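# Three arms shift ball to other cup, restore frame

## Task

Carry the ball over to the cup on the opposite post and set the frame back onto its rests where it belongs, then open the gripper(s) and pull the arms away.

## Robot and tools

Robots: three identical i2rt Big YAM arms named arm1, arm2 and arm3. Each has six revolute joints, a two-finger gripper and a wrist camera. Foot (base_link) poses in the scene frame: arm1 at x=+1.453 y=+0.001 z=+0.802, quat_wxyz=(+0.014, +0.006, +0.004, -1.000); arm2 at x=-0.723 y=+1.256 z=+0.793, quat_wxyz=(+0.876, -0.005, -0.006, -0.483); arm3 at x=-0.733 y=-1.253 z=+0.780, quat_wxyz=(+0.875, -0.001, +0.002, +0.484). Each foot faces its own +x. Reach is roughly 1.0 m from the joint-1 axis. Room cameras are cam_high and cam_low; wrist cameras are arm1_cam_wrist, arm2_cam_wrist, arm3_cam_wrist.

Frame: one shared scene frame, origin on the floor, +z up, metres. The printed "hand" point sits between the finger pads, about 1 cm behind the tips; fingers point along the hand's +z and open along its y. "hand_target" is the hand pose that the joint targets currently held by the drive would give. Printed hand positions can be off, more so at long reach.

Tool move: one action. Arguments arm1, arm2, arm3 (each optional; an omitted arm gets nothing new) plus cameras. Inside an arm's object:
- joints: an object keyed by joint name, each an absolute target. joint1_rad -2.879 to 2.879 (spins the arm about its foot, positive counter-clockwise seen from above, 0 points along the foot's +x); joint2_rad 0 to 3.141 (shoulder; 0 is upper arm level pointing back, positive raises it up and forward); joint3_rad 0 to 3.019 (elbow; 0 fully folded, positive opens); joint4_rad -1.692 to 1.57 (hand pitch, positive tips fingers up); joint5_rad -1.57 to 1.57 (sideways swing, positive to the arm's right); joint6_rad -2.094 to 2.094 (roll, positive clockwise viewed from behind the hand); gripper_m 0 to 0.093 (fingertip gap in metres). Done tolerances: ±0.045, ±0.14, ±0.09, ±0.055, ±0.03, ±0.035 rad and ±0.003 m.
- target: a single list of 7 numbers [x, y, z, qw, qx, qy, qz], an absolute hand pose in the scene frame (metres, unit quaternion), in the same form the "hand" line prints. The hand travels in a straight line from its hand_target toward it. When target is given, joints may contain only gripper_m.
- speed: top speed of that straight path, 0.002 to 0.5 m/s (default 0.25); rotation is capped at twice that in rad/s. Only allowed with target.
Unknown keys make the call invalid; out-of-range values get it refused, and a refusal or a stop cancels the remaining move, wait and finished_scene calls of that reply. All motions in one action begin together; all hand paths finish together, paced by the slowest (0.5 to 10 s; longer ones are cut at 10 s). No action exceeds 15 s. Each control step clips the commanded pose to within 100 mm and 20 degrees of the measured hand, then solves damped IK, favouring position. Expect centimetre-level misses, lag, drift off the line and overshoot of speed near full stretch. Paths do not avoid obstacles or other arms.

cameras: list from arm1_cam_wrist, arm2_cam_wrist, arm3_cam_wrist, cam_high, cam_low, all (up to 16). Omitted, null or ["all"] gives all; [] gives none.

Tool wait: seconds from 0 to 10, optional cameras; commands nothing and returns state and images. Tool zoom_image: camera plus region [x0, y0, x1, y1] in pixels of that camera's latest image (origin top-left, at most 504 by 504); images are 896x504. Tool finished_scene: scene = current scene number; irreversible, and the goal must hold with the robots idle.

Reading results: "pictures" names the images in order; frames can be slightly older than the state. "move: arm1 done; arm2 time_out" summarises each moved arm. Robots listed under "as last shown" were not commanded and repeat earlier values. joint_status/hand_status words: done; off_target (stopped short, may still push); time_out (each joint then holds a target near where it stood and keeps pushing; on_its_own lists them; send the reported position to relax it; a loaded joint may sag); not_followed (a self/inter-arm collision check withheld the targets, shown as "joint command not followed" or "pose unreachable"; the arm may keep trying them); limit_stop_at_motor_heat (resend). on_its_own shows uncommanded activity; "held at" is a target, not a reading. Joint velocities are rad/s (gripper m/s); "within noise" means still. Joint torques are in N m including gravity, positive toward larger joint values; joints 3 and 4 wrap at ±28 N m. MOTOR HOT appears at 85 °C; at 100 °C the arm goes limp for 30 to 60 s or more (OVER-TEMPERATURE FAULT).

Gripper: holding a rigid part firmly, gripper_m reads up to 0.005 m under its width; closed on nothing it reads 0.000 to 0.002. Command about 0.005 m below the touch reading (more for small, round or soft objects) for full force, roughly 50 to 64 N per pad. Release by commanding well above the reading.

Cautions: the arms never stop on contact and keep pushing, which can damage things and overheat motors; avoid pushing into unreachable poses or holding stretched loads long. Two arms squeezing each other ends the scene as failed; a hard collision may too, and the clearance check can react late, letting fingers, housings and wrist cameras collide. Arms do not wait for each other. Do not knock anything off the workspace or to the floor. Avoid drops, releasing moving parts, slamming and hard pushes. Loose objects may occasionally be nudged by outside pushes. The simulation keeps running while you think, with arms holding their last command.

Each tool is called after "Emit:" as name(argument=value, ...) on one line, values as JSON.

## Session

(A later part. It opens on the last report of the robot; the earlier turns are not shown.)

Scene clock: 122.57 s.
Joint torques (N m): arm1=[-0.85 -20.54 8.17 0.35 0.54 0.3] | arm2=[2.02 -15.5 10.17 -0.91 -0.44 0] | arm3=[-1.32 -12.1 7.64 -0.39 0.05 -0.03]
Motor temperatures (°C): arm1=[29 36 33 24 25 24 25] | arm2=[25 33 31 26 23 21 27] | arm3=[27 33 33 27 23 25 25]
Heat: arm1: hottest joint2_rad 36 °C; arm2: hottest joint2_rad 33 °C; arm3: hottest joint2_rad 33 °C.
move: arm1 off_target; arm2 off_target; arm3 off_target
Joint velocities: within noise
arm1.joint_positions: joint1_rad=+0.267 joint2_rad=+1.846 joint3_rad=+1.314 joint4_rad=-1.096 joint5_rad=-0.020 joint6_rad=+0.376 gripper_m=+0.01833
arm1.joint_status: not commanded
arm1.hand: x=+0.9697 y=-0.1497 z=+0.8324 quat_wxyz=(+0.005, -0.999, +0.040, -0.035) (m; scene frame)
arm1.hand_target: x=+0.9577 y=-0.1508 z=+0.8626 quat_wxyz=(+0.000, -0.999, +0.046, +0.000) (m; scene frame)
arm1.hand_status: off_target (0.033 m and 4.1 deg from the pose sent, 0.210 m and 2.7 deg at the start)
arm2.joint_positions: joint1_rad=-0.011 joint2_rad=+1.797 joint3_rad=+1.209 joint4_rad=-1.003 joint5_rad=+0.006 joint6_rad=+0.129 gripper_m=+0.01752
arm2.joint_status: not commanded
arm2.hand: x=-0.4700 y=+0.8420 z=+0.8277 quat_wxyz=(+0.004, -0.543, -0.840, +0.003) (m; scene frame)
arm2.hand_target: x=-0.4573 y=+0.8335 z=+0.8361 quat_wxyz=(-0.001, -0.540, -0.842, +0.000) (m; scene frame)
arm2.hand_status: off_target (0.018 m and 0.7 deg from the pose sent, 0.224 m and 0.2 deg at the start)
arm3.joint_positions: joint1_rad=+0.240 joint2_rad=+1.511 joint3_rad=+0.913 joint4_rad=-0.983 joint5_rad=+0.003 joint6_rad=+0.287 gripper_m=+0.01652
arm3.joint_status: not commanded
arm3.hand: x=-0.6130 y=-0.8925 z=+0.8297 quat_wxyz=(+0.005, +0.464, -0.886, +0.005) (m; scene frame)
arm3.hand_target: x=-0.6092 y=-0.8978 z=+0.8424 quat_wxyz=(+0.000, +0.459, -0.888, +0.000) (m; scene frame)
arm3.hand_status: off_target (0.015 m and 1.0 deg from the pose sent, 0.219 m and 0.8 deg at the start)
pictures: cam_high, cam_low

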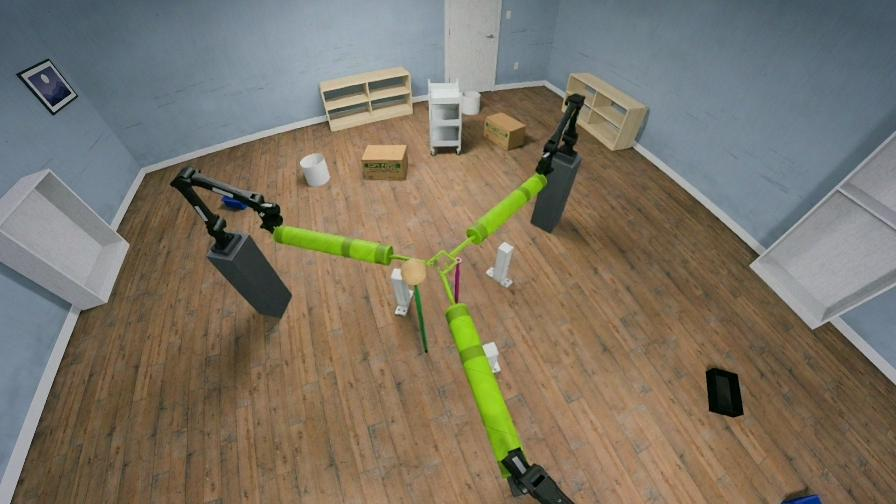

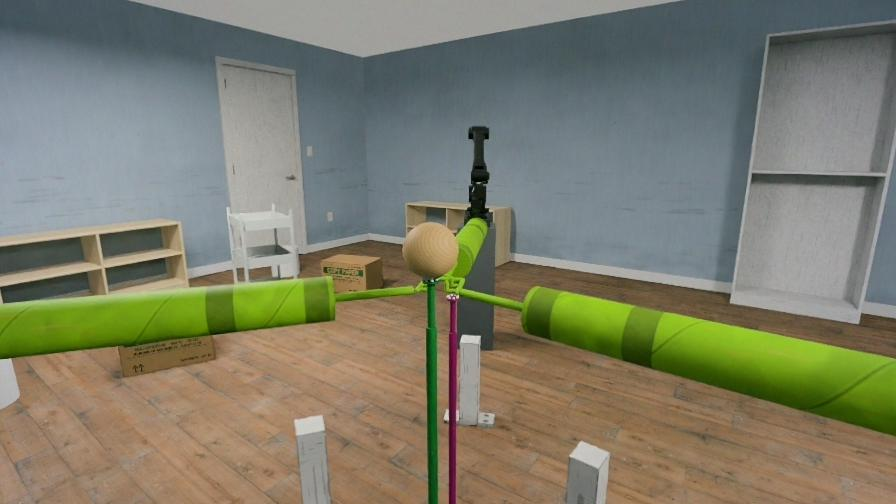

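Emit:
move(arm1={"target":[1.015,-0.281,0.855,0,0.9989,-0.0462,0],"speed":0.08}, arm2={"target":[-0.382,0.697,0.836,0,0.5395,0.8420,0],"speed":0.08}, arm3={"target":[-0.543,-1.029,0.833,0,-0.4594,0.8882,0],"speed":0.08}, cameras=["cam_low","cam_high"])

Emit:
zoom_image(camera="cam_high", region=[340, 180, 520, 350])

Emit:
zoom_image(camera="cam_low", region=[360, 200, 520, 340])

Scene clock: 136.23 s.
Joint torques (N m): arm1=[-2.43 -18.9 9.51 0.39 1.05 0.19] | arm2=[2.78 -20.31 12.78 -0.76 -0.39 0.11] | arm3=[-1.14 -8.47 7.69 -0.2 0.06 0.01]
Motor temperatures (°C): arm1=[29 38 34 24 26 24 25] | arm2=[25 34 36 26 23 21 28] | arm3=[27 33 33 27 23 25 26]
Heat: arm1: hottest joint2_rad 38 °C; arm2: hottest joint3_rad 36 °C; arm3: hottest joint2_rad 33 °C.
move: arm1 off_target; arm2 off_target; arm3 done
Joint velocities: within noise
arm1.joint_positions: joint1_rad=+0.560 joint2_rad=+1.839 joint3_rad=+1.293 joint4_rad=-1.081 joint5_rad=-0.028 joint6_rad=+0.663 gripper_m=+0.01833
arm1.joint_status: not commanded
arm1.hand: x=+1.0388 y=-0.2812 z=+0.8283 quat_wxyz=(+0.010, -0.999, +0.038, -0.036) (m; scene frame)
arm1.hand_target: x=+1.0161 y=-0.2803 z=+0.8551 quat_wxyz=(+0.000, -0.999, +0.047, +0.000) (m; scene frame)
arm1.hand_status: off_target (0.036 m and 4.4 deg from the pose sent, 0.141 m and 4.1 deg at the start)
arm2.joint_positions: joint1_rad=-0.033 joint2_rad=+2.151 joint3_rad=+1.784 joint4_rad=-1.236 joint5_rad=+0.004 joint6_rad=+0.104 gripper_m=+0.01752
arm2.joint_status: not commanded
arm2.hand: x=-0.4038 y=+0.7080 z=+0.8307 quat_wxyz=(+0.008, -0.542, -0.841, -0.001) (m; scene frame)
arm2.hand_target: x=-0.3827 y=+0.6983 z=+0.8361 quat_wxyz=(-0.001, -0.539, -0.842, +0.000) (m; scene frame)
arm2.hand_status: off_target (0.025 m and 1.0 deg from the pose sent, 0.170 m and 0.7 deg at the start)
arm3.joint_positions: joint1_rad=-0.131 joint2_rad=+1.304 joint3_rad=+0.684 joint4_rad=-0.961 joint5_rad=+0.000 joint6_rad=-0.083 gripper_m=+0.01652
arm3.joint_status: not commanded
arm3.hand: x=-0.5445 y=-1.0252 z=+0.8242 quat_wxyz=(+0.007, +0.463, -0.886, +0.003) (m; scene frame)
arm3.hand_target: x=-0.5430 y=-1.0288 z=+0.8326 quat_wxyz=(+0.000, +0.459, -0.888, +0.000) (m; scene frame)
arm3.hand_status: done (0.010 m and 1.0 deg from the pose sent, 0.153 m and 1.0 deg at the start)
pictures: cam_high, cam_low

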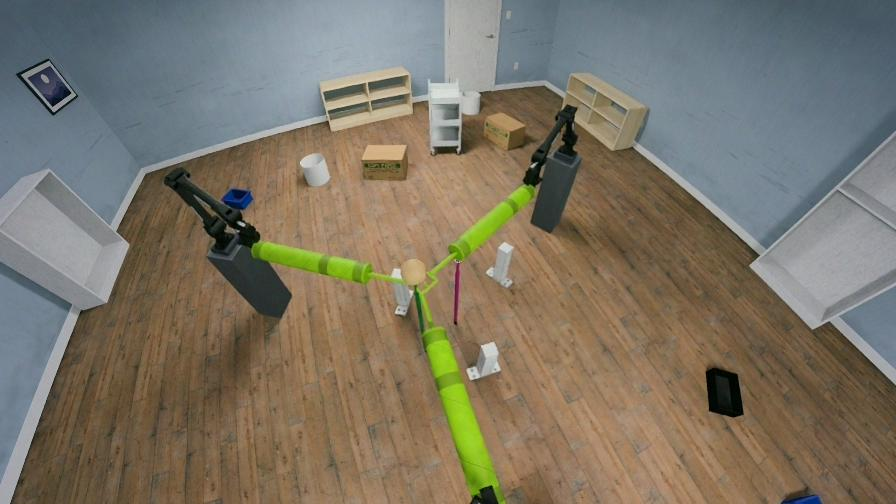

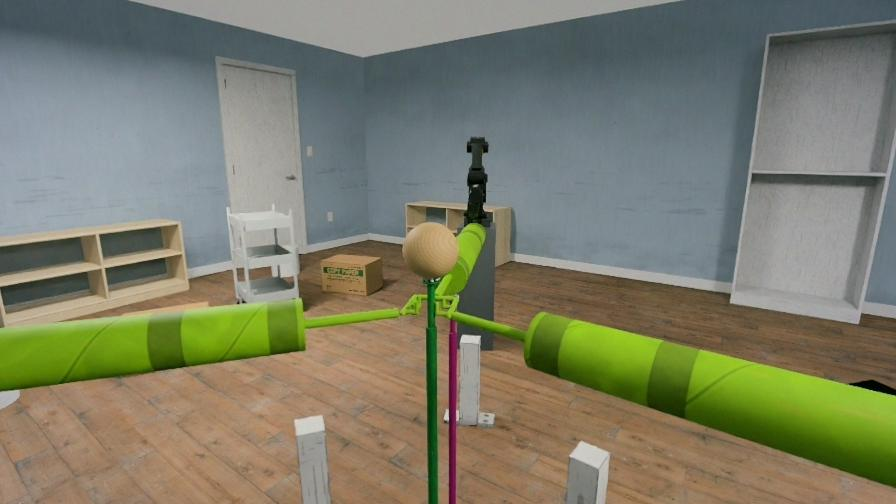

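Scaled by 2.800 from the camera's 896x504 image, which has a finer 1280x720 frame.

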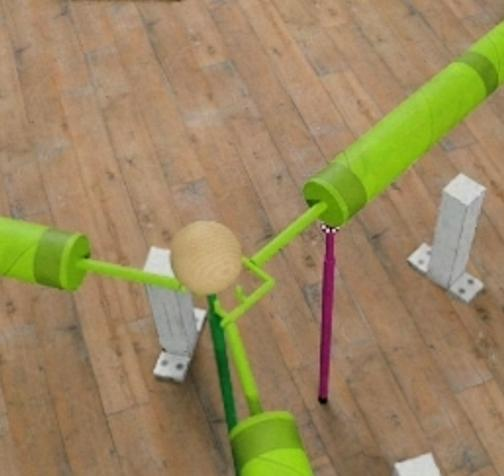

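Scaled by 3.150 from the camera's 896x504 image, which has a finer 1280x720 frame.

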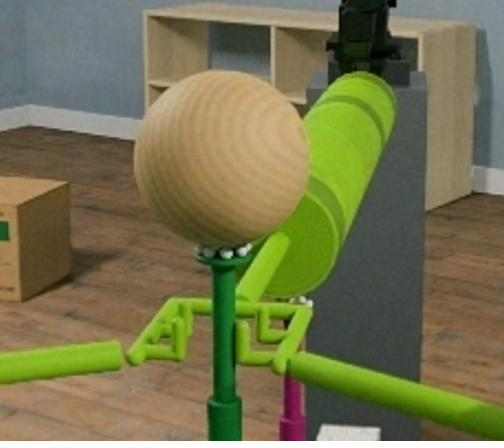

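Emit:
zoom_image(camera="cam_low", region=[395, 285, 465, 325])

Emit:
zoom_image(camera="cam_high", region=[390, 255, 450, 305])

Scaled by 7.200 from the camera's 896x504 image, which has a finer 1280x720 frame.

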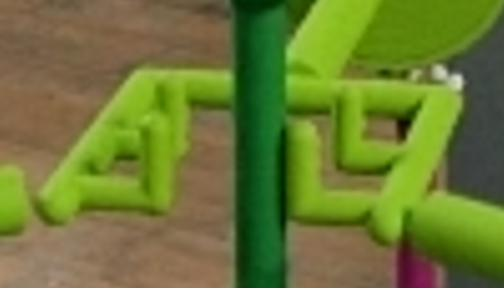

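Scaled by 8.400 from the camera's 896x504 image, which has a finer 1280x720 frame.

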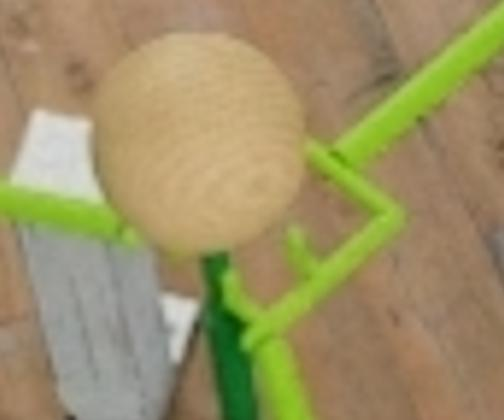

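Emit:
move(arm1={"target":[1.022,-0.285,0.884,0,0.9989,-0.0462,0],"speed":0.06}, arm2={"target":[-0.375,0.693,0.861,0,0.5395,0.8420,0],"speed":0.06}, arm3={"target":[-0.536,-1.033,0.857,0,-0.4594,0.8882,0],"speed":0.06}, cameras=["cam_low","cam_high"])

Emit:
zoom_image(camera="cam_low", region=[385, 215, 475, 325])

Emit:
zoom_image(camera="cam_high", region=[390, 245, 450, 305])

Scene clock: 160.00 s.
Joint torques (N m): arm1=[-2.14 -19.9 11.19 -1.14 1.05 0.22] | arm2=[3.43 -20.72 12.98 -0.68 -0.44 0.17] | arm3=[-0.85 -8.06 10.33 -1.52 0 0.02]
Motor temperatures (°C): arm1=[29 36 38 24 27 24 26] | arm2=[25 37 39 26 23 21 28] | arm3=[27 31 34 27 23 25 26]
Heat: arm1: hottest joint3_rad 38 °C; arm2: hottest joint3_rad 39 °C; arm3: hottest joint3_rad 34 °C.
move: arm1 off_target; arm2 off_target; arm3 off_target
Joint velocities: within noise
arm1.joint_positions: joint1_rad=+0.574 joint2_rad=+1.808 joint3_rad=+1.294 joint4_rad=-1.106 joint5_rad=-0.028 joint6_rad=+0.676 gripper_m=+0.01833
arm1.joint_status: not commanded
arm1.hand: x=+1.0450 y=-0.2853 z=+0.8437 quat_wxyz=(+0.008, -0.999, +0.037, -0.034) (m; scene frame)
arm1.hand_target: x=+1.0236 y=-0.2843 z=+0.8836 quat_wxyz=(+0.000, -0.999, +0.047, +0.000) (m; scene frame)
arm1.hand_status: off_target (0.046 m and 4.1 deg from the pose sent, 0.058 m and 4.4 deg at the start)
arm2.joint_positions: joint1_rad=-0.034 joint2_rad=+2.151 joint3_rad=+1.850 joint4_rad=-1.305 joint5_rad=+0.005 joint6_rad=+0.104 gripper_m=+0.01752
arm2.joint_status: not commanded
arm2.hand: x=-0.4008 y=+0.7017 z=+0.8546 quat_wxyz=(+0.010, -0.542, -0.840, -0.001) (m; scene frame)
arm2.hand_target: x=-0.3757 y=+0.6947 z=+0.8612 quat_wxyz=(-0.001, -0.539, -0.842, +0.000) (m; scene frame)
arm2.hand_status: off_target (0.028 m and 1.2 deg from the pose sent, 0.044 m and 1.0 deg at the start)
arm3.joint_positions: joint1_rad=-0.160 joint2_rad=+1.262 joint3_rad=+0.695 joint4_rad=-1.003 joint5_rad=+0.001 joint6_rad=-0.113 gripper_m=+0.01652
arm3.joint_status: not commanded
arm3.hand: x=-0.5390 y=-1.0324 z=+0.8392 quat_wxyz=(+0.002, +0.464, -0.886, +0.001) (m; scene frame)
arm3.hand_target: x=-0.5361 y=-1.0329 z=+0.8561 quat_wxyz=(+0.000, +0.459, -0.888, +0.000) (m; scene frame)
arm3.hand_status: off_target (0.018 m and 0.6 deg from the pose sent, 0.035 m and 1.0 deg at the start)
pictures: cam_high, cam_low

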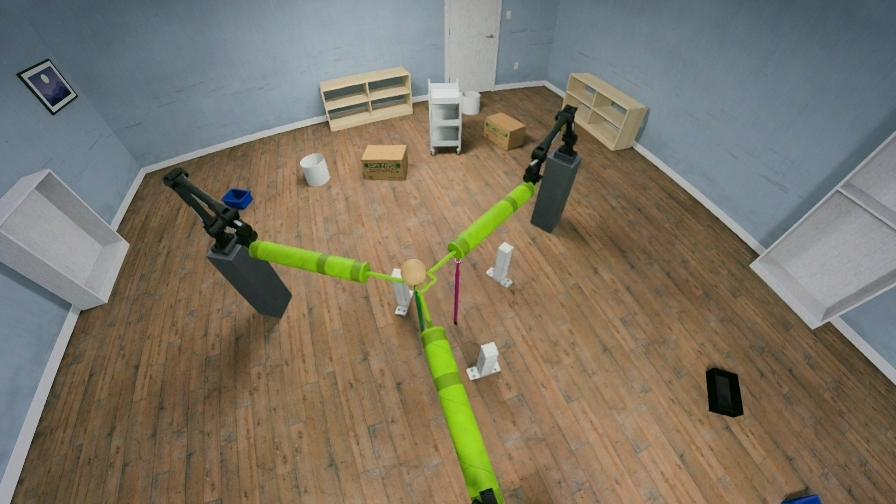

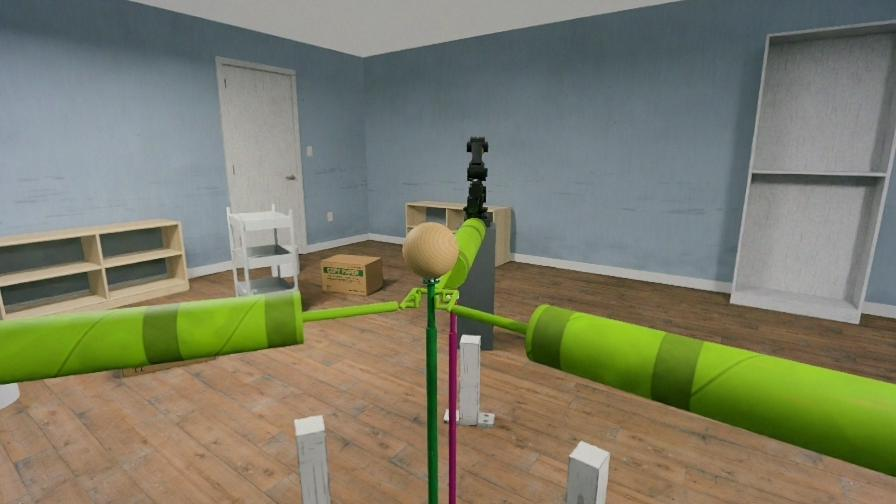

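Scaled by 4.582 from the camera's 896x504 image, which has a finer 1280x720 frame.

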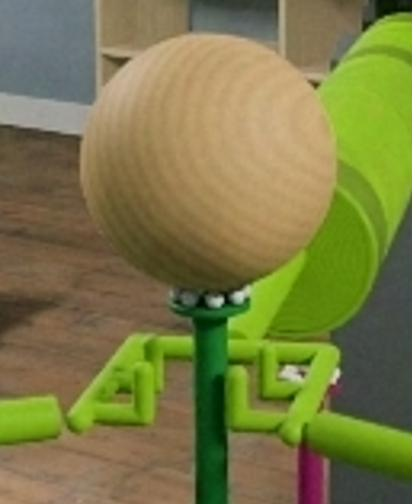

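Scaled by 8.400 from the camera's 896x504 image, which has a finer 1280x720 frame.

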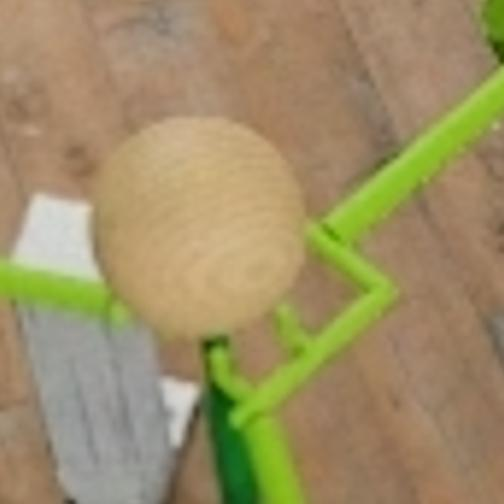

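Emit:
move(arm1={"target":[1.026,-0.286,0.913,0,0.9989,-0.0462,0],"speed":0.05}, arm2={"target":[-0.370,0.692,0.878,0,0.5395,0.8420,0],"speed":0.05}, arm3={"target":[-0.532,-1.0345,0.884,0,-0.4594,0.8882,0],"speed":0.05}, cameras=["cam_low","cam_high"])

Emit:
zoom_image(camera="cam_low", region=[385, 205, 475, 315])

Emit:
zoom_image(camera="cam_high", region=[390, 245, 450, 305])

Scene clock: 170.27 s.
Joint torques (N m): arm1=[-2.49 -19.72 11.6 -1.28 1.14 0.18] | arm2=[3.9 -21.01 12.97 -0.88 -0.4 0.23] | arm3=[-0.85 -8 11.26 -1.55 -0.16 0.07]
Motor temperatures (°C): arm1=[29 38 40 24 28 24 26] | arm2=[25 38 44 26 23 21 29] | arm3=[27 31 34 27 23 25 26]
Heat: arm1: hottest joint3_rad 40 °C; arm2: hottest joint3_rad 44 °C; arm3: hottest joint3_rad 34 °C.
move: arm1 off_target; arm2 off_target; arm3 off_target
Joint velocities: within noise
arm1.joint_positions: joint1_rad=+0.584 joint2_rad=+1.776 joint3_rad=+1.324 joint4_rad=-1.171 joint5_rad=-0.030 joint6_rad=+0.686 gripper_m=+0.01833
arm1.joint_status: not commanded
arm1.hand: x=+1.0486 y=-0.2892 z=+0.8695 quat_wxyz=(+0.009, -0.999, +0.037, -0.035) (m; scene frame)
arm1.hand_target: x=+1.0278 y=-0.2852 z=+0.9123 quat_wxyz=(+0.000, -0.999, +0.047, +0.000) (m; scene frame)
arm1.hand_status: off_target (0.049 m and 4.3 deg from the pose sent, 0.072 m and 4.1 deg at the start)
arm2.joint_positions: joint1_rad=-0.034 joint2_rad=+2.151 joint3_rad=+1.895 joint4_rad=-1.347 joint5_rad=+0.004 joint6_rad=+0.103 gripper_m=+0.01752
arm2.joint_status: not commanded
arm2.hand: x=-0.3979 y=+0.6973 z=+0.8711 quat_wxyz=(+0.008, -0.542, -0.840, -0.001) (m; scene frame)
arm2.hand_target: x=-0.3707 y=+0.6936 z=+0.8782 quat_wxyz=(-0.002, -0.539, -0.842, +0.000) (m; scene frame)
arm2.hand_status: off_target (0.029 m and 1.0 deg from the pose sent, 0.040 m and 1.2 deg at the start)
arm3.joint_positions: joint1_rad=-0.176 joint2_rad=+1.228 joint3_rad=+0.737 joint4_rad=-1.089 joint5_rad=+0.005 joint6_rad=-0.129 gripper_m=+0.01652
arm3.joint_status: not commanded
arm3.hand: x=-0.5353 y=-1.0363 z=+0.8625 quat_wxyz=(+0.005, +0.464, -0.886, +0.005) (m; scene frame)
arm3.hand_target: x=-0.5320 y=-1.0345 z=+0.8831 quat_wxyz=(+0.000, +0.459, -0.888, +0.000) (m; scene frame)
arm3.hand_status: off_target (0.022 m and 1.0 deg from the pose sent, 0.045 m and 0.6 deg at the start)
pictures: cam_high, cam_low

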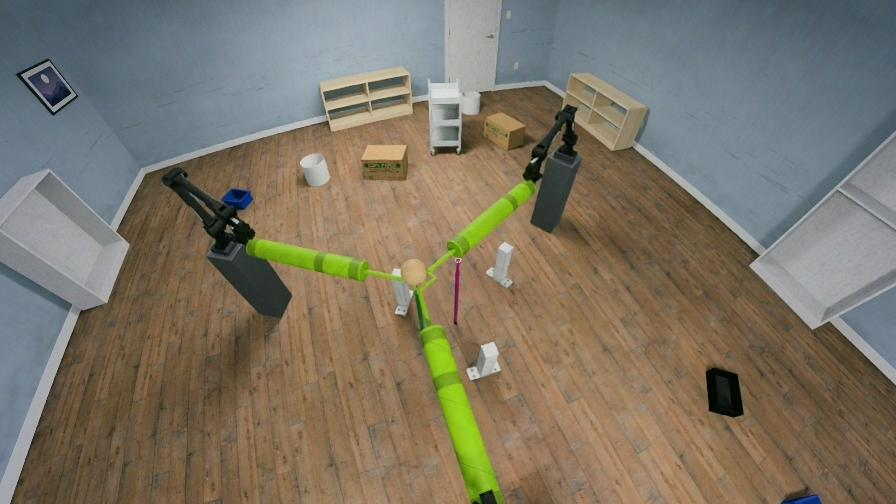

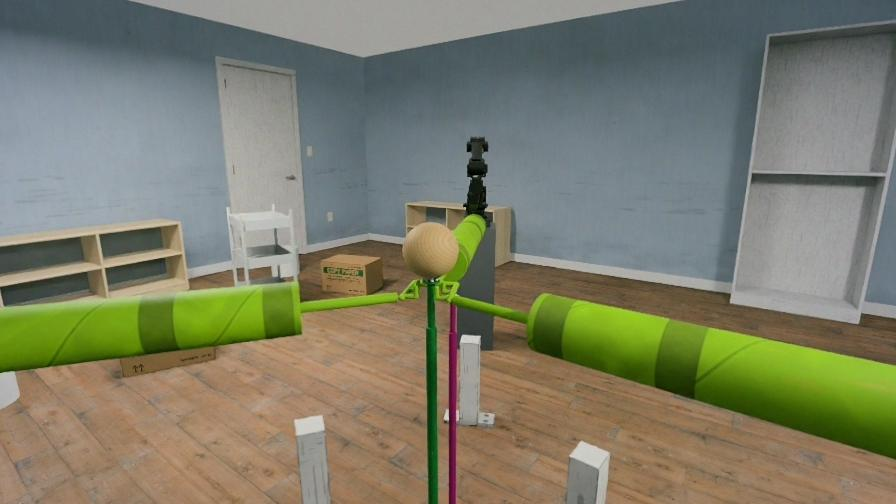

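Scaled by 4.582 from the camera's 896x504 image, which has a finer 1280x720 frame.

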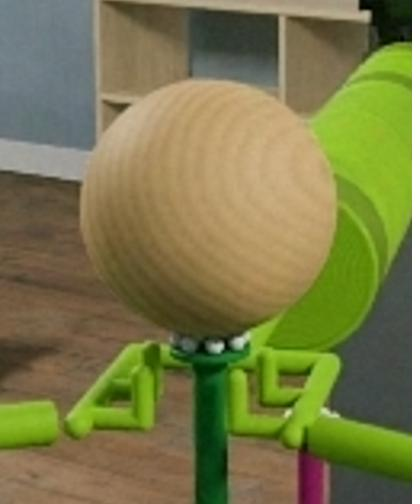

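Scaled by 8.400 from the camera's 896x504 image, which has a finer 1280x720 frame.

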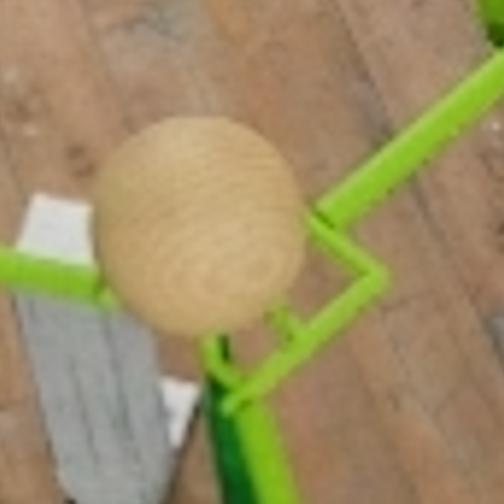

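Emit:
move(arm1={"target":[1.032,-0.282,0.915,0,0.9989,-0.0462,0],"speed":0.05}, arm2={"target":[-0.363,0.694,0.878,0,0.5395,0.8420,0],"speed":0.05}, arm3={"target":[-0.526,-1.031,0.886,0,-0.4594,0.8882,0],"speed":0.05}, cameras=["cam_low"])

Emit:
zoom_image(camera="cam_low", region=[385, 205, 475, 315])

Scene clock: 178.70 s.
Joint torques (N m): arm1=[-2.61 -20.07 10.19 -0.85 1.14 0.18] | arm2=[4.72 -20.72 13.14 -0.73 -0.36 0.34] | arm3=[-0.67 -6.95 12.03 -1.24 -0.19 0.08]
Motor temperatures (°C): arm1=[29 39 40 24 28 24 26] | arm2=[25 39 48 26 23 22 29] | arm3=[27 30 36 27 23 25 26]
Heat: arm1: hottest joint3_rad 40 °C; arm2: hottest joint3_rad 48 °C; arm3: hottest joint3_rad 36 °C.
move: arm1 off_target; arm2 off_target; arm3 off_target
Joint velocities: within noise
arm1.joint_positions: joint1_rad=+0.585 joint2_rad=+1.764 joint3_rad=+1.324 joint4_rad=-1.180 joint5_rad=-0.030 joint6_rad=+0.686 gripper_m=+0.01833
arm1.joint_status: not commanded
arm1.hand: x=+1.0504 y=-0.2887 z=+0.8755 quat_wxyz=(+0.008, -0.999, +0.037, -0.034) (m; scene frame)
arm1.hand_target: x=+1.0334 y=-0.2816 z=+0.9141 quat_wxyz=(+0.000, -0.999, +0.047, +0.000) (m; scene frame)
arm1.hand_status: off_target (0.044 m and 4.2 deg from the pose sent, 0.049 m and 4.3 deg at the start)
arm2.joint_positions: joint1_rad=-0.033 joint2_rad=+2.151 joint3_rad=+1.901 joint4_rad=-1.351 joint5_rad=+0.002 joint6_rad=+0.103 gripper_m=+0.01752
arm2.joint_status: not commanded
arm2.hand: x=-0.3968 y=+0.6970 z=+0.8732 quat_wxyz=(+0.008, -0.542, -0.841, -0.001) (m; scene frame)
arm2.hand_target: x=-0.3641 y=+0.6961 z=+0.8782 quat_wxyz=(-0.002, -0.539, -0.842, +0.000) (m; scene frame)
arm2.hand_status: off_target (0.034 m and 0.9 deg from the pose sent, 0.036 m and 1.0 deg at the start)
arm3.joint_positions: joint1_rad=-0.182 joint2_rad=+1.228 joint3_rad=+0.747 joint4_rad=-1.101 joint5_rad=+0.006 joint6_rad=-0.138 gripper_m=+0.01652
arm3.joint_status: not commanded
arm3.hand: x=-0.5329 y=-1.0367 z=+0.8659 quat_wxyz=(+0.006, +0.465, -0.885, +0.005) (m; scene frame)
arm3.hand_target: x=-0.5262 y=-1.0312 z=+0.8854 quat_wxyz=(+0.000, +0.460, -0.888, +0.000) (m; scene frame)
arm3.hand_status: off_target (0.022 m and 1.2 deg from the pose sent, 0.026 m and 1.0 deg at the start)
pictures: cam_low

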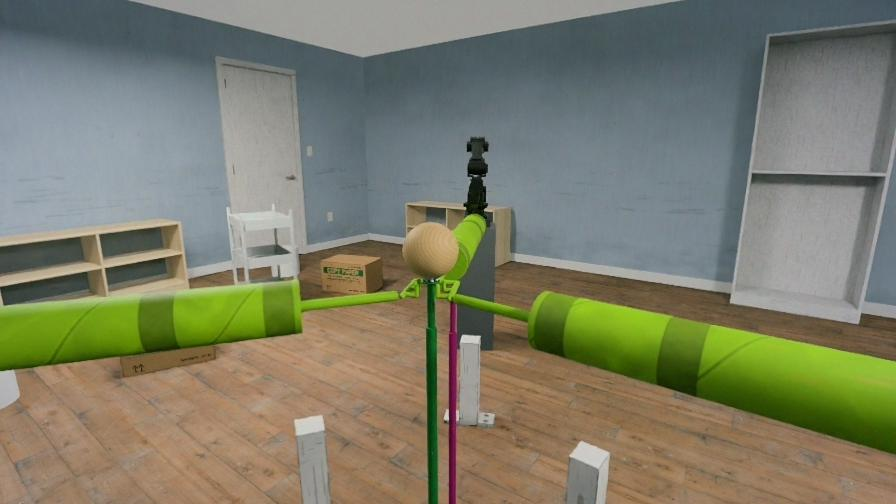

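Scaled by 4.582 from the camera's 896x504 image, which has a finer 1280x720 frame.

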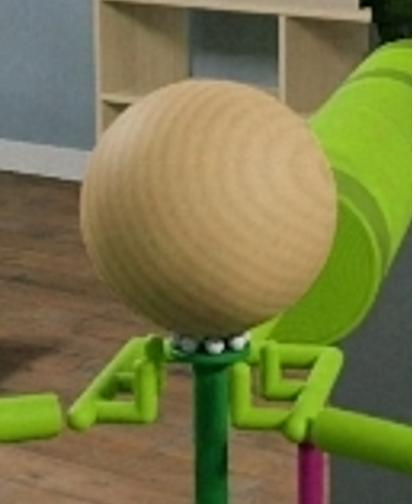

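Emit:
move(arm1={"target":[1.032,-0.282,0.989,0,0.9989,-0.0462,0],"speed":0.06}, arm2={"target":[-0.363,0.694,0.953,0,0.5395,0.8420,0],"speed":0.06}, arm3={"target":[-0.526,-1.031,0.963,0,-0.4594,0.8882,0],"speed":0.06}, cameras=["cam_low","cam_high"])

Emit:
zoom_image(camera="cam_low", region=[385, 185, 475, 305])

Emit:
zoom_image(camera="cam_high", region=[380, 230, 470, 300])

Scene clock: 188.30 s.
Joint torques (N m): arm1=[-3.84 -19.84 13.16 -1.63 1.52 0.05] | arm2=[3.84 -22.65 13.33 -0.95 -0.32 0.26] | arm3=[0.44 -7.3 13.91 -1.77 -0.42 0.17]
Motor temperatures (°C): arm1=[29 38 40 24 28 24 26] | arm2=[25 40 51 26 23 22 29] | arm3=[27 30 36 27 23 25 26]
Heat: arm1: hottest joint3_rad 40 °C; arm2: hottest joint3_rad 51 °C; arm3: hottest joint3_rad 36 °C.
move: arm1 off_target; arm2 off_target; arm3 off_target
Joint velocities: within noise
arm1.joint_positions: joint1_rad=+0.601 joint2_rad=+1.708 joint3_rad=+1.418 joint4_rad=-1.344 joint5_rad=-0.040 joint6_rad=+0.703 gripper_m=+0.01833
arm1.joint_status: not commanded
arm1.hand: x=+1.0578 y=-0.2951 z=+0.9364 quat_wxyz=(+0.009, -0.998, +0.037, -0.043) (m; scene frame)
arm1.hand_target: x=+1.0352 y=-0.2811 z=+0.9875 quat_wxyz=(+0.000, -0.999, +0.047, +0.001) (m; scene frame)
arm1.hand_status: off_target (0.060 m and 5.1 deg from the pose sent, 0.115 m and 4.2 deg at the start)
arm2.joint_positions: joint1_rad=-0.024 joint2_rad=+2.149 joint3_rad=+2.057 joint4_rad=-1.525 joint5_rad=+0.001 joint6_rad=+0.111 gripper_m=+0.01752
arm2.joint_status: not commanded
arm2.hand: x=-0.3887 y=+0.6960 z=+0.9332 quat_wxyz=(+0.015, -0.541, -0.841, -0.005) (m; scene frame)
arm2.hand_target: x=-0.3640 y=+0.6956 z=+0.9529 quat_wxyz=(-0.002, -0.539, -0.842, +0.000) (m; scene frame)
arm2.hand_status: off_target (0.032 m and 1.8 deg from the pose sent, 0.087 m and 0.9 deg at the start)
arm3.joint_positions: joint1_rad=-0.196 joint2_rad=+1.165 joint3_rad=+0.887 joint4_rad=-1.315 joint5_rad=+0.010 joint6_rad=-0.147 gripper_m=+0.01649
arm3.joint_status: not commanded
arm3.hand: x=-0.5278 y=-1.0382 z=+0.9330 quat_wxyz=(+0.010, +0.463, -0.886, +0.009) (m; scene frame)
arm3.hand_target: x=-0.5263 y=-1.0316 z=+0.9618 quat_wxyz=(+0.000, +0.460, -0.888, +0.000) (m; scene frame)
arm3.hand_status: off_target (0.031 m and 1.7 deg from the pose sent, 0.098 m and 1.2 deg at the start)
pictures: cam_high, cam_low

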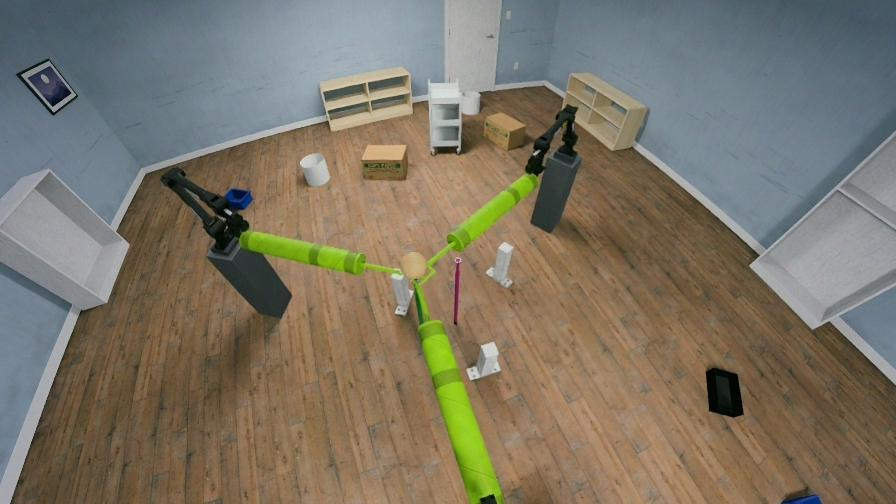

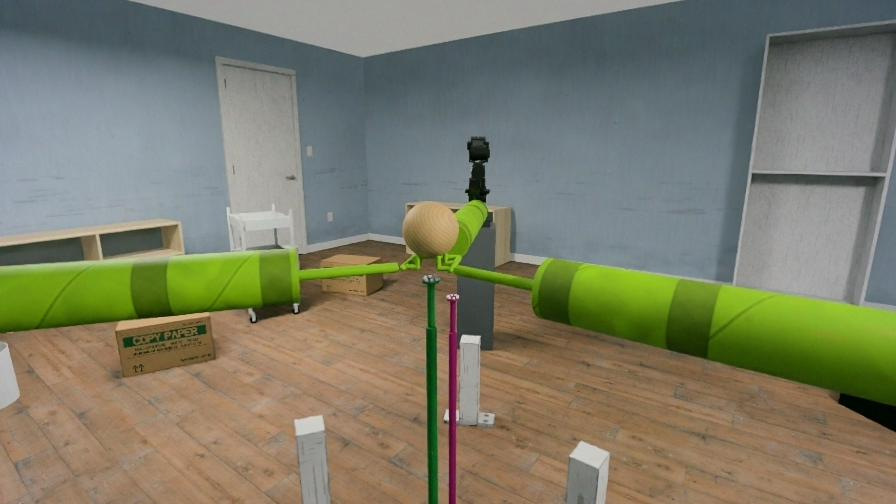

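Scaled by 4.200 from the camera's 896x504 image, which has a finer 1280x720 frame.

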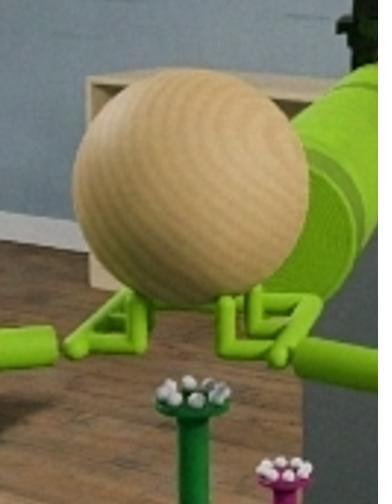

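Scaled by 5.600 from the camera's 896x504 image, which has a finer 1280x720 frame.

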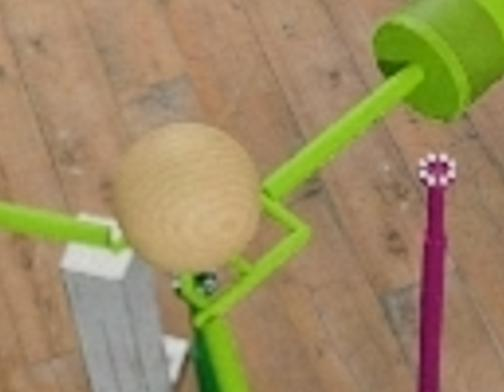

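Emit:
move(arm1={"target":[0.932,-0.039,0.985,0,0.9989,-0.0462,0],"speed":0.08}, arm2={"target":[-0.4925,0.948,0.955,0,0.5395,0.8420,0],"speed":0.08}, arm3={"target":[-0.6376,-0.783,0.961,0,-0.4594,0.8882,0],"speed":0.08}, cameras=["cam_low","cam_high"])

Emit:
zoom_image(camera="cam_low", region=[400, 180, 510, 310])

Emit:
zoom_image(camera="cam_high", region=[410, 210, 500, 280])

Scene clock: 207.63 s.
Joint torques (N m): arm1=[-2.43 -17.96 13.45 -0.85 0.21 0.09] | arm2=[2.55 -15.09 7.35 -0.34 -0.2 0.15] | arm3=[1.26 -12.16 13.91 -1.31 -0.27 0.33]
Motor temperatures (°C): arm1=[29 37 44 24 30 24 26] | arm2=[25 39 54 26 23 22 29] | arm3=[27 30 39 27 23 25 27]
Heat: arm1: hottest joint3_rad 44 °C; arm2: hottest joint3_rad 54 °C; arm3: hottest joint3_rad 39 °C.
move: arm1 off_target; arm2 off_target; arm3 off_target
Joint velocities: within noise
arm1.joint_positions: joint1_rad=+0.061 joint2_rad=+1.726 joint3_rad=+1.465 joint4_rad=-1.366 joint5_rad=-0.012 joint6_rad=+0.174 gripper_m=+0.01833
arm1.joint_status: not commanded
arm1.hand: x=+0.9504 y=-0.0474 z=+0.9459 quat_wxyz=(+0.002, -0.999, +0.042, -0.034) (m; scene frame)
arm1.hand_target: x=+0.9343 y=-0.0390 z=+0.9847 quat_wxyz=(+0.000, -0.999, +0.046, +0.000) (m; scene frame)
arm1.hand_status: off_target (0.044 m and 3.9 deg from the pose sent, 0.289 m and 5.1 deg at the start)
arm2.joint_positions: joint1_rad=+0.061 joint2_rad=+1.446 joint3_rad=+1.105 joint4_rad=-1.274 joint5_rad=-0.002 joint6_rad=+0.191 gripper_m=+0.01752
arm2.joint_status: not commanded
arm2.hand: x=-0.4956 y=+0.9408 z=+0.9406 quat_wxyz=(+0.014, -0.539, -0.842, -0.005) (m; scene frame)
arm2.hand_target: x=-0.4927 y=+0.9479 z=+0.9545 quat_wxyz=(+0.000, -0.539, -0.842, +0.000) (m; scene frame)
arm2.hand_status: off_target (0.016 m and 1.7 deg from the pose sent, 0.273 m and 1.8 deg at the start)
arm3.joint_positions: joint1_rad=+0.346 joint2_rad=+1.609 joint3_rad=+1.340 joint4_rad=-1.315 joint5_rad=+0.010 joint6_rad=+0.389 gripper_m=+0.01649
arm3.joint_status: not commanded
arm3.hand: x=-0.6312 y=-0.7946 z=+0.9368 quat_wxyz=(+0.002, +0.465, -0.885, +0.009) (m; scene frame)
arm3.hand_target: x=-0.6376 y=-0.7839 z=+0.9607 quat_wxyz=(+0.000, +0.460, -0.888, -0.001) (m; scene frame)
arm3.hand_status: off_target (0.028 m and 1.3 deg from the pose sent, 0.279 m and 1.7 deg at the start)
pictures: cam_high, cam_low

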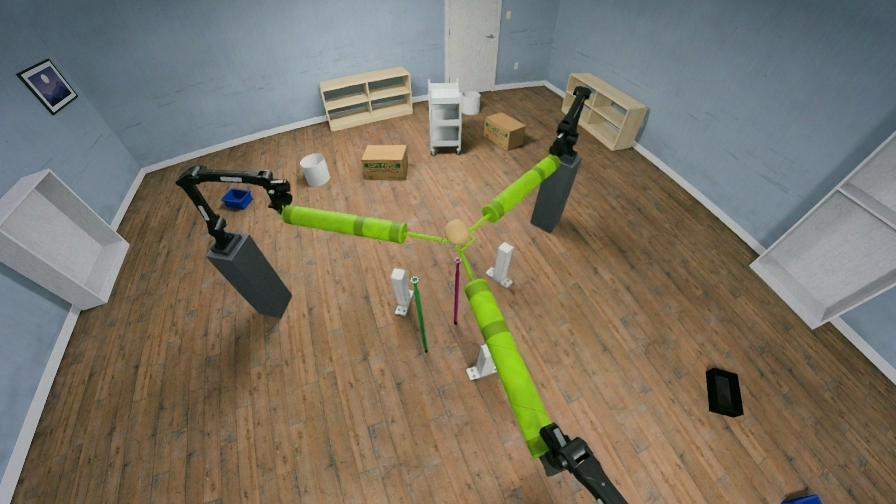

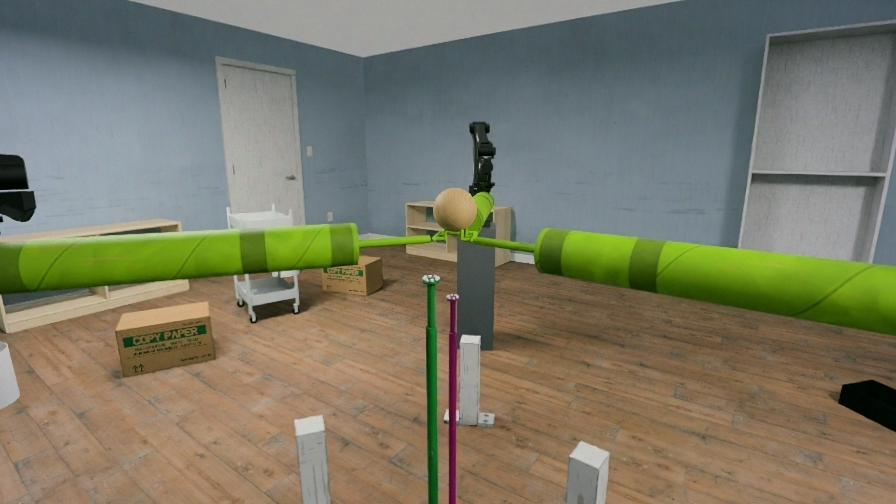

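Scaled by 3.877 from the camera's 896x504 image, which has a finer 1280x720 frame.

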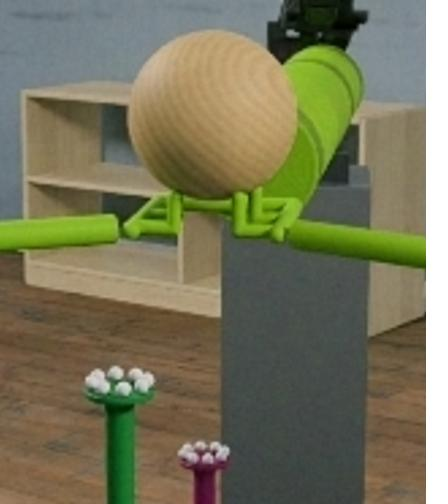

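Scaled by 5.600 from the camera's 896x504 image, which has a finer 1280x720 frame.

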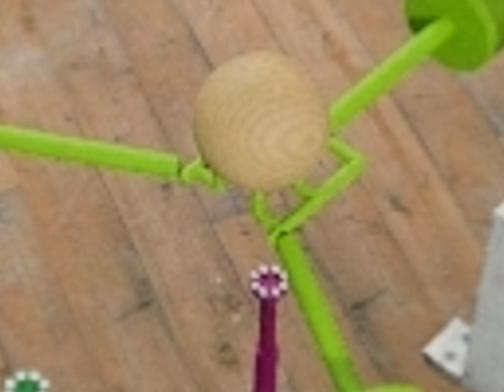

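Emit:
move(arm1={"target":[0.917,-0.0235,0.829,0,0.9989,-0.0462,0],"speed":0.08}, arm2={"target":[-0.507,0.9635,0.810,0,0.5395,0.8420,0],"speed":0.08}, arm3={"target":[-0.652,-0.768,0.813,0,-0.4594,0.8882,0],"speed":0.08}, cameras=["cam_low","cam_high"])

Emit:
zoom_image(camera="cam_low", region=[400, 220, 510, 320])

Emit:
zoom_image(camera="cam_high", region=[410, 210, 500, 280])

Scene clock: 221.97 s.
Joint torques (N m): arm1=[-1.85 -19.9 7.95 0.42 0.02 0.14] | arm2=[1.96 -11.63 5.65 0.17 -0.19 0.1] | arm3=[0.44 -13.68 8.85 0.21 0.02 0.25]
Motor temperatures (°C): arm1=[29 36 43 24 28 24 27] | arm2=[25 39 48 26 23 22 29] | arm3=[27 31 42 27 23 25 27]
Heat: arm1: hottest joint3_rad 43 °C; arm2: hottest joint3_rad 48 °C; arm3: hottest joint3_rad 42 °C.
move: arm1 off_target; arm2 done; arm3 done
Joint velocities: within noise
arm1.joint_positions: joint1_rad=+0.025 joint2_rad=+1.914 joint3_rad=+1.342 joint4_rad=-1.038 joint5_rad=-0.008 joint6_rad=+0.139 gripper_m=+0.01833
arm1.joint_status: not commanded
arm1.hand: x=+0.9288 y=-0.0284 z=+0.8073 quat_wxyz=(+0.003, -0.999, +0.043, -0.025) (m; scene frame)
arm1.hand_target: x=+0.9174 y=-0.0234 z=+0.8290 quat_wxyz=(+0.000, -0.999, +0.046, +0.000) (m; scene frame)
arm1.hand_status: off_target (0.025 m and 2.9 deg from the pose sent, 0.124 m and 3.9 deg at the start)
arm2.joint_positions: joint1_rad=+0.064 joint2_rad=+1.551 joint3_rad=+0.830 joint4_rad=-0.865 joint5_rad=-0.002 joint6_rad=+0.193 gripper_m=+0.01752
arm2.joint_status: not commanded
arm2.hand: x=-0.5093 y=+0.9603 z=+0.8115 quat_wxyz=(+0.000, -0.539, -0.843, +0.001) (m; scene frame)
arm2.hand_target: x=-0.5069 y=+0.9634 z=+0.8100 quat_wxyz=(+0.000, -0.539, -0.842, +0.000) (m; scene frame)
arm2.hand_status: done (0.004 m and 0.2 deg from the pose sent, 0.133 m and 1.6 deg at the start)
arm3.joint_positions: joint1_rad=+0.390 joint2_rad=+1.791 joint3_rad=+1.206 joint4_rad=-0.996 joint5_rad=+0.004 joint6_rad=+0.431 gripper_m=+0.01649
arm3.joint_status: not commanded
arm3.hand: x=-0.6501 y=-0.7734 z=+0.8061 quat_wxyz=(+0.004, +0.466, -0.885, +0.006) (m; scene frame)
arm3.hand_target: x=-0.6520 y=-0.7682 z=+0.8129 quat_wxyz=(+0.000, +0.460, -0.888, +0.000) (m; scene frame)
arm3.hand_status: done (0.009 m and 1.2 deg from the pose sent, 0.128 m and 1.3 deg at the start)
pictures: cam_high, cam_low

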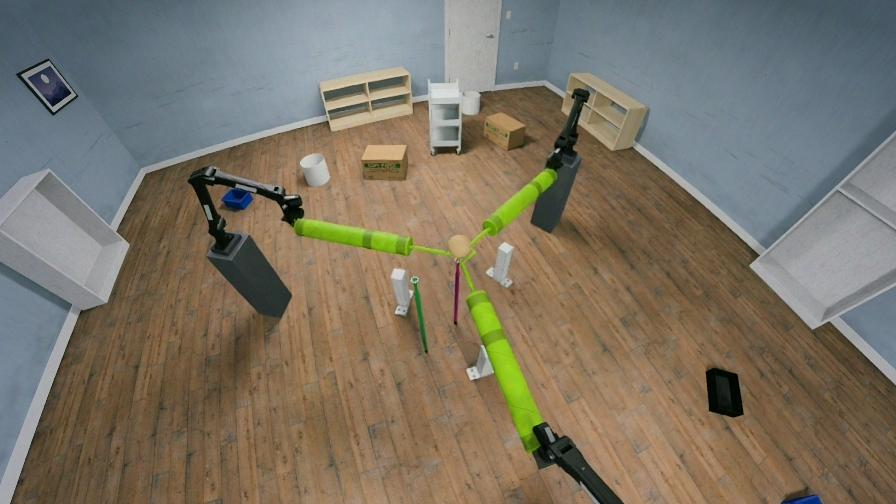

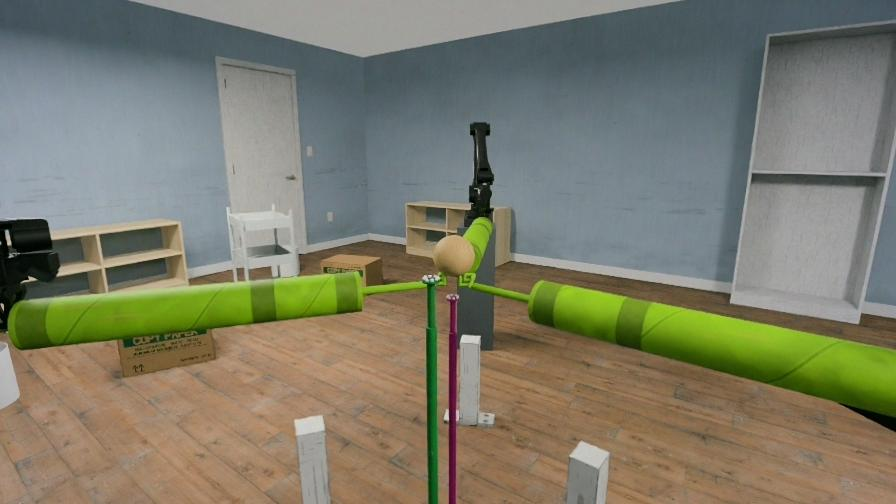

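Scaled by 4.582 from the camera's 896x504 image, which has a finer 1280x720 frame.

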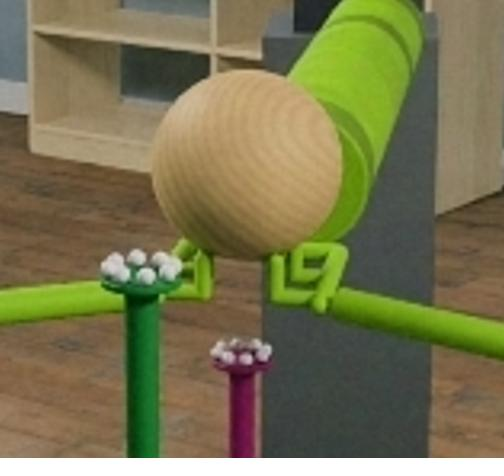

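Scaled by 5.600 from the camera's 896x504 image, which has a finer 1280x720 frame.

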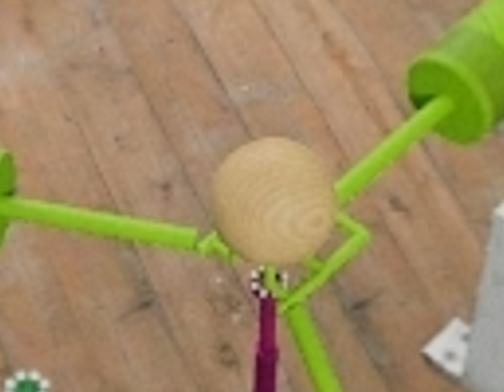

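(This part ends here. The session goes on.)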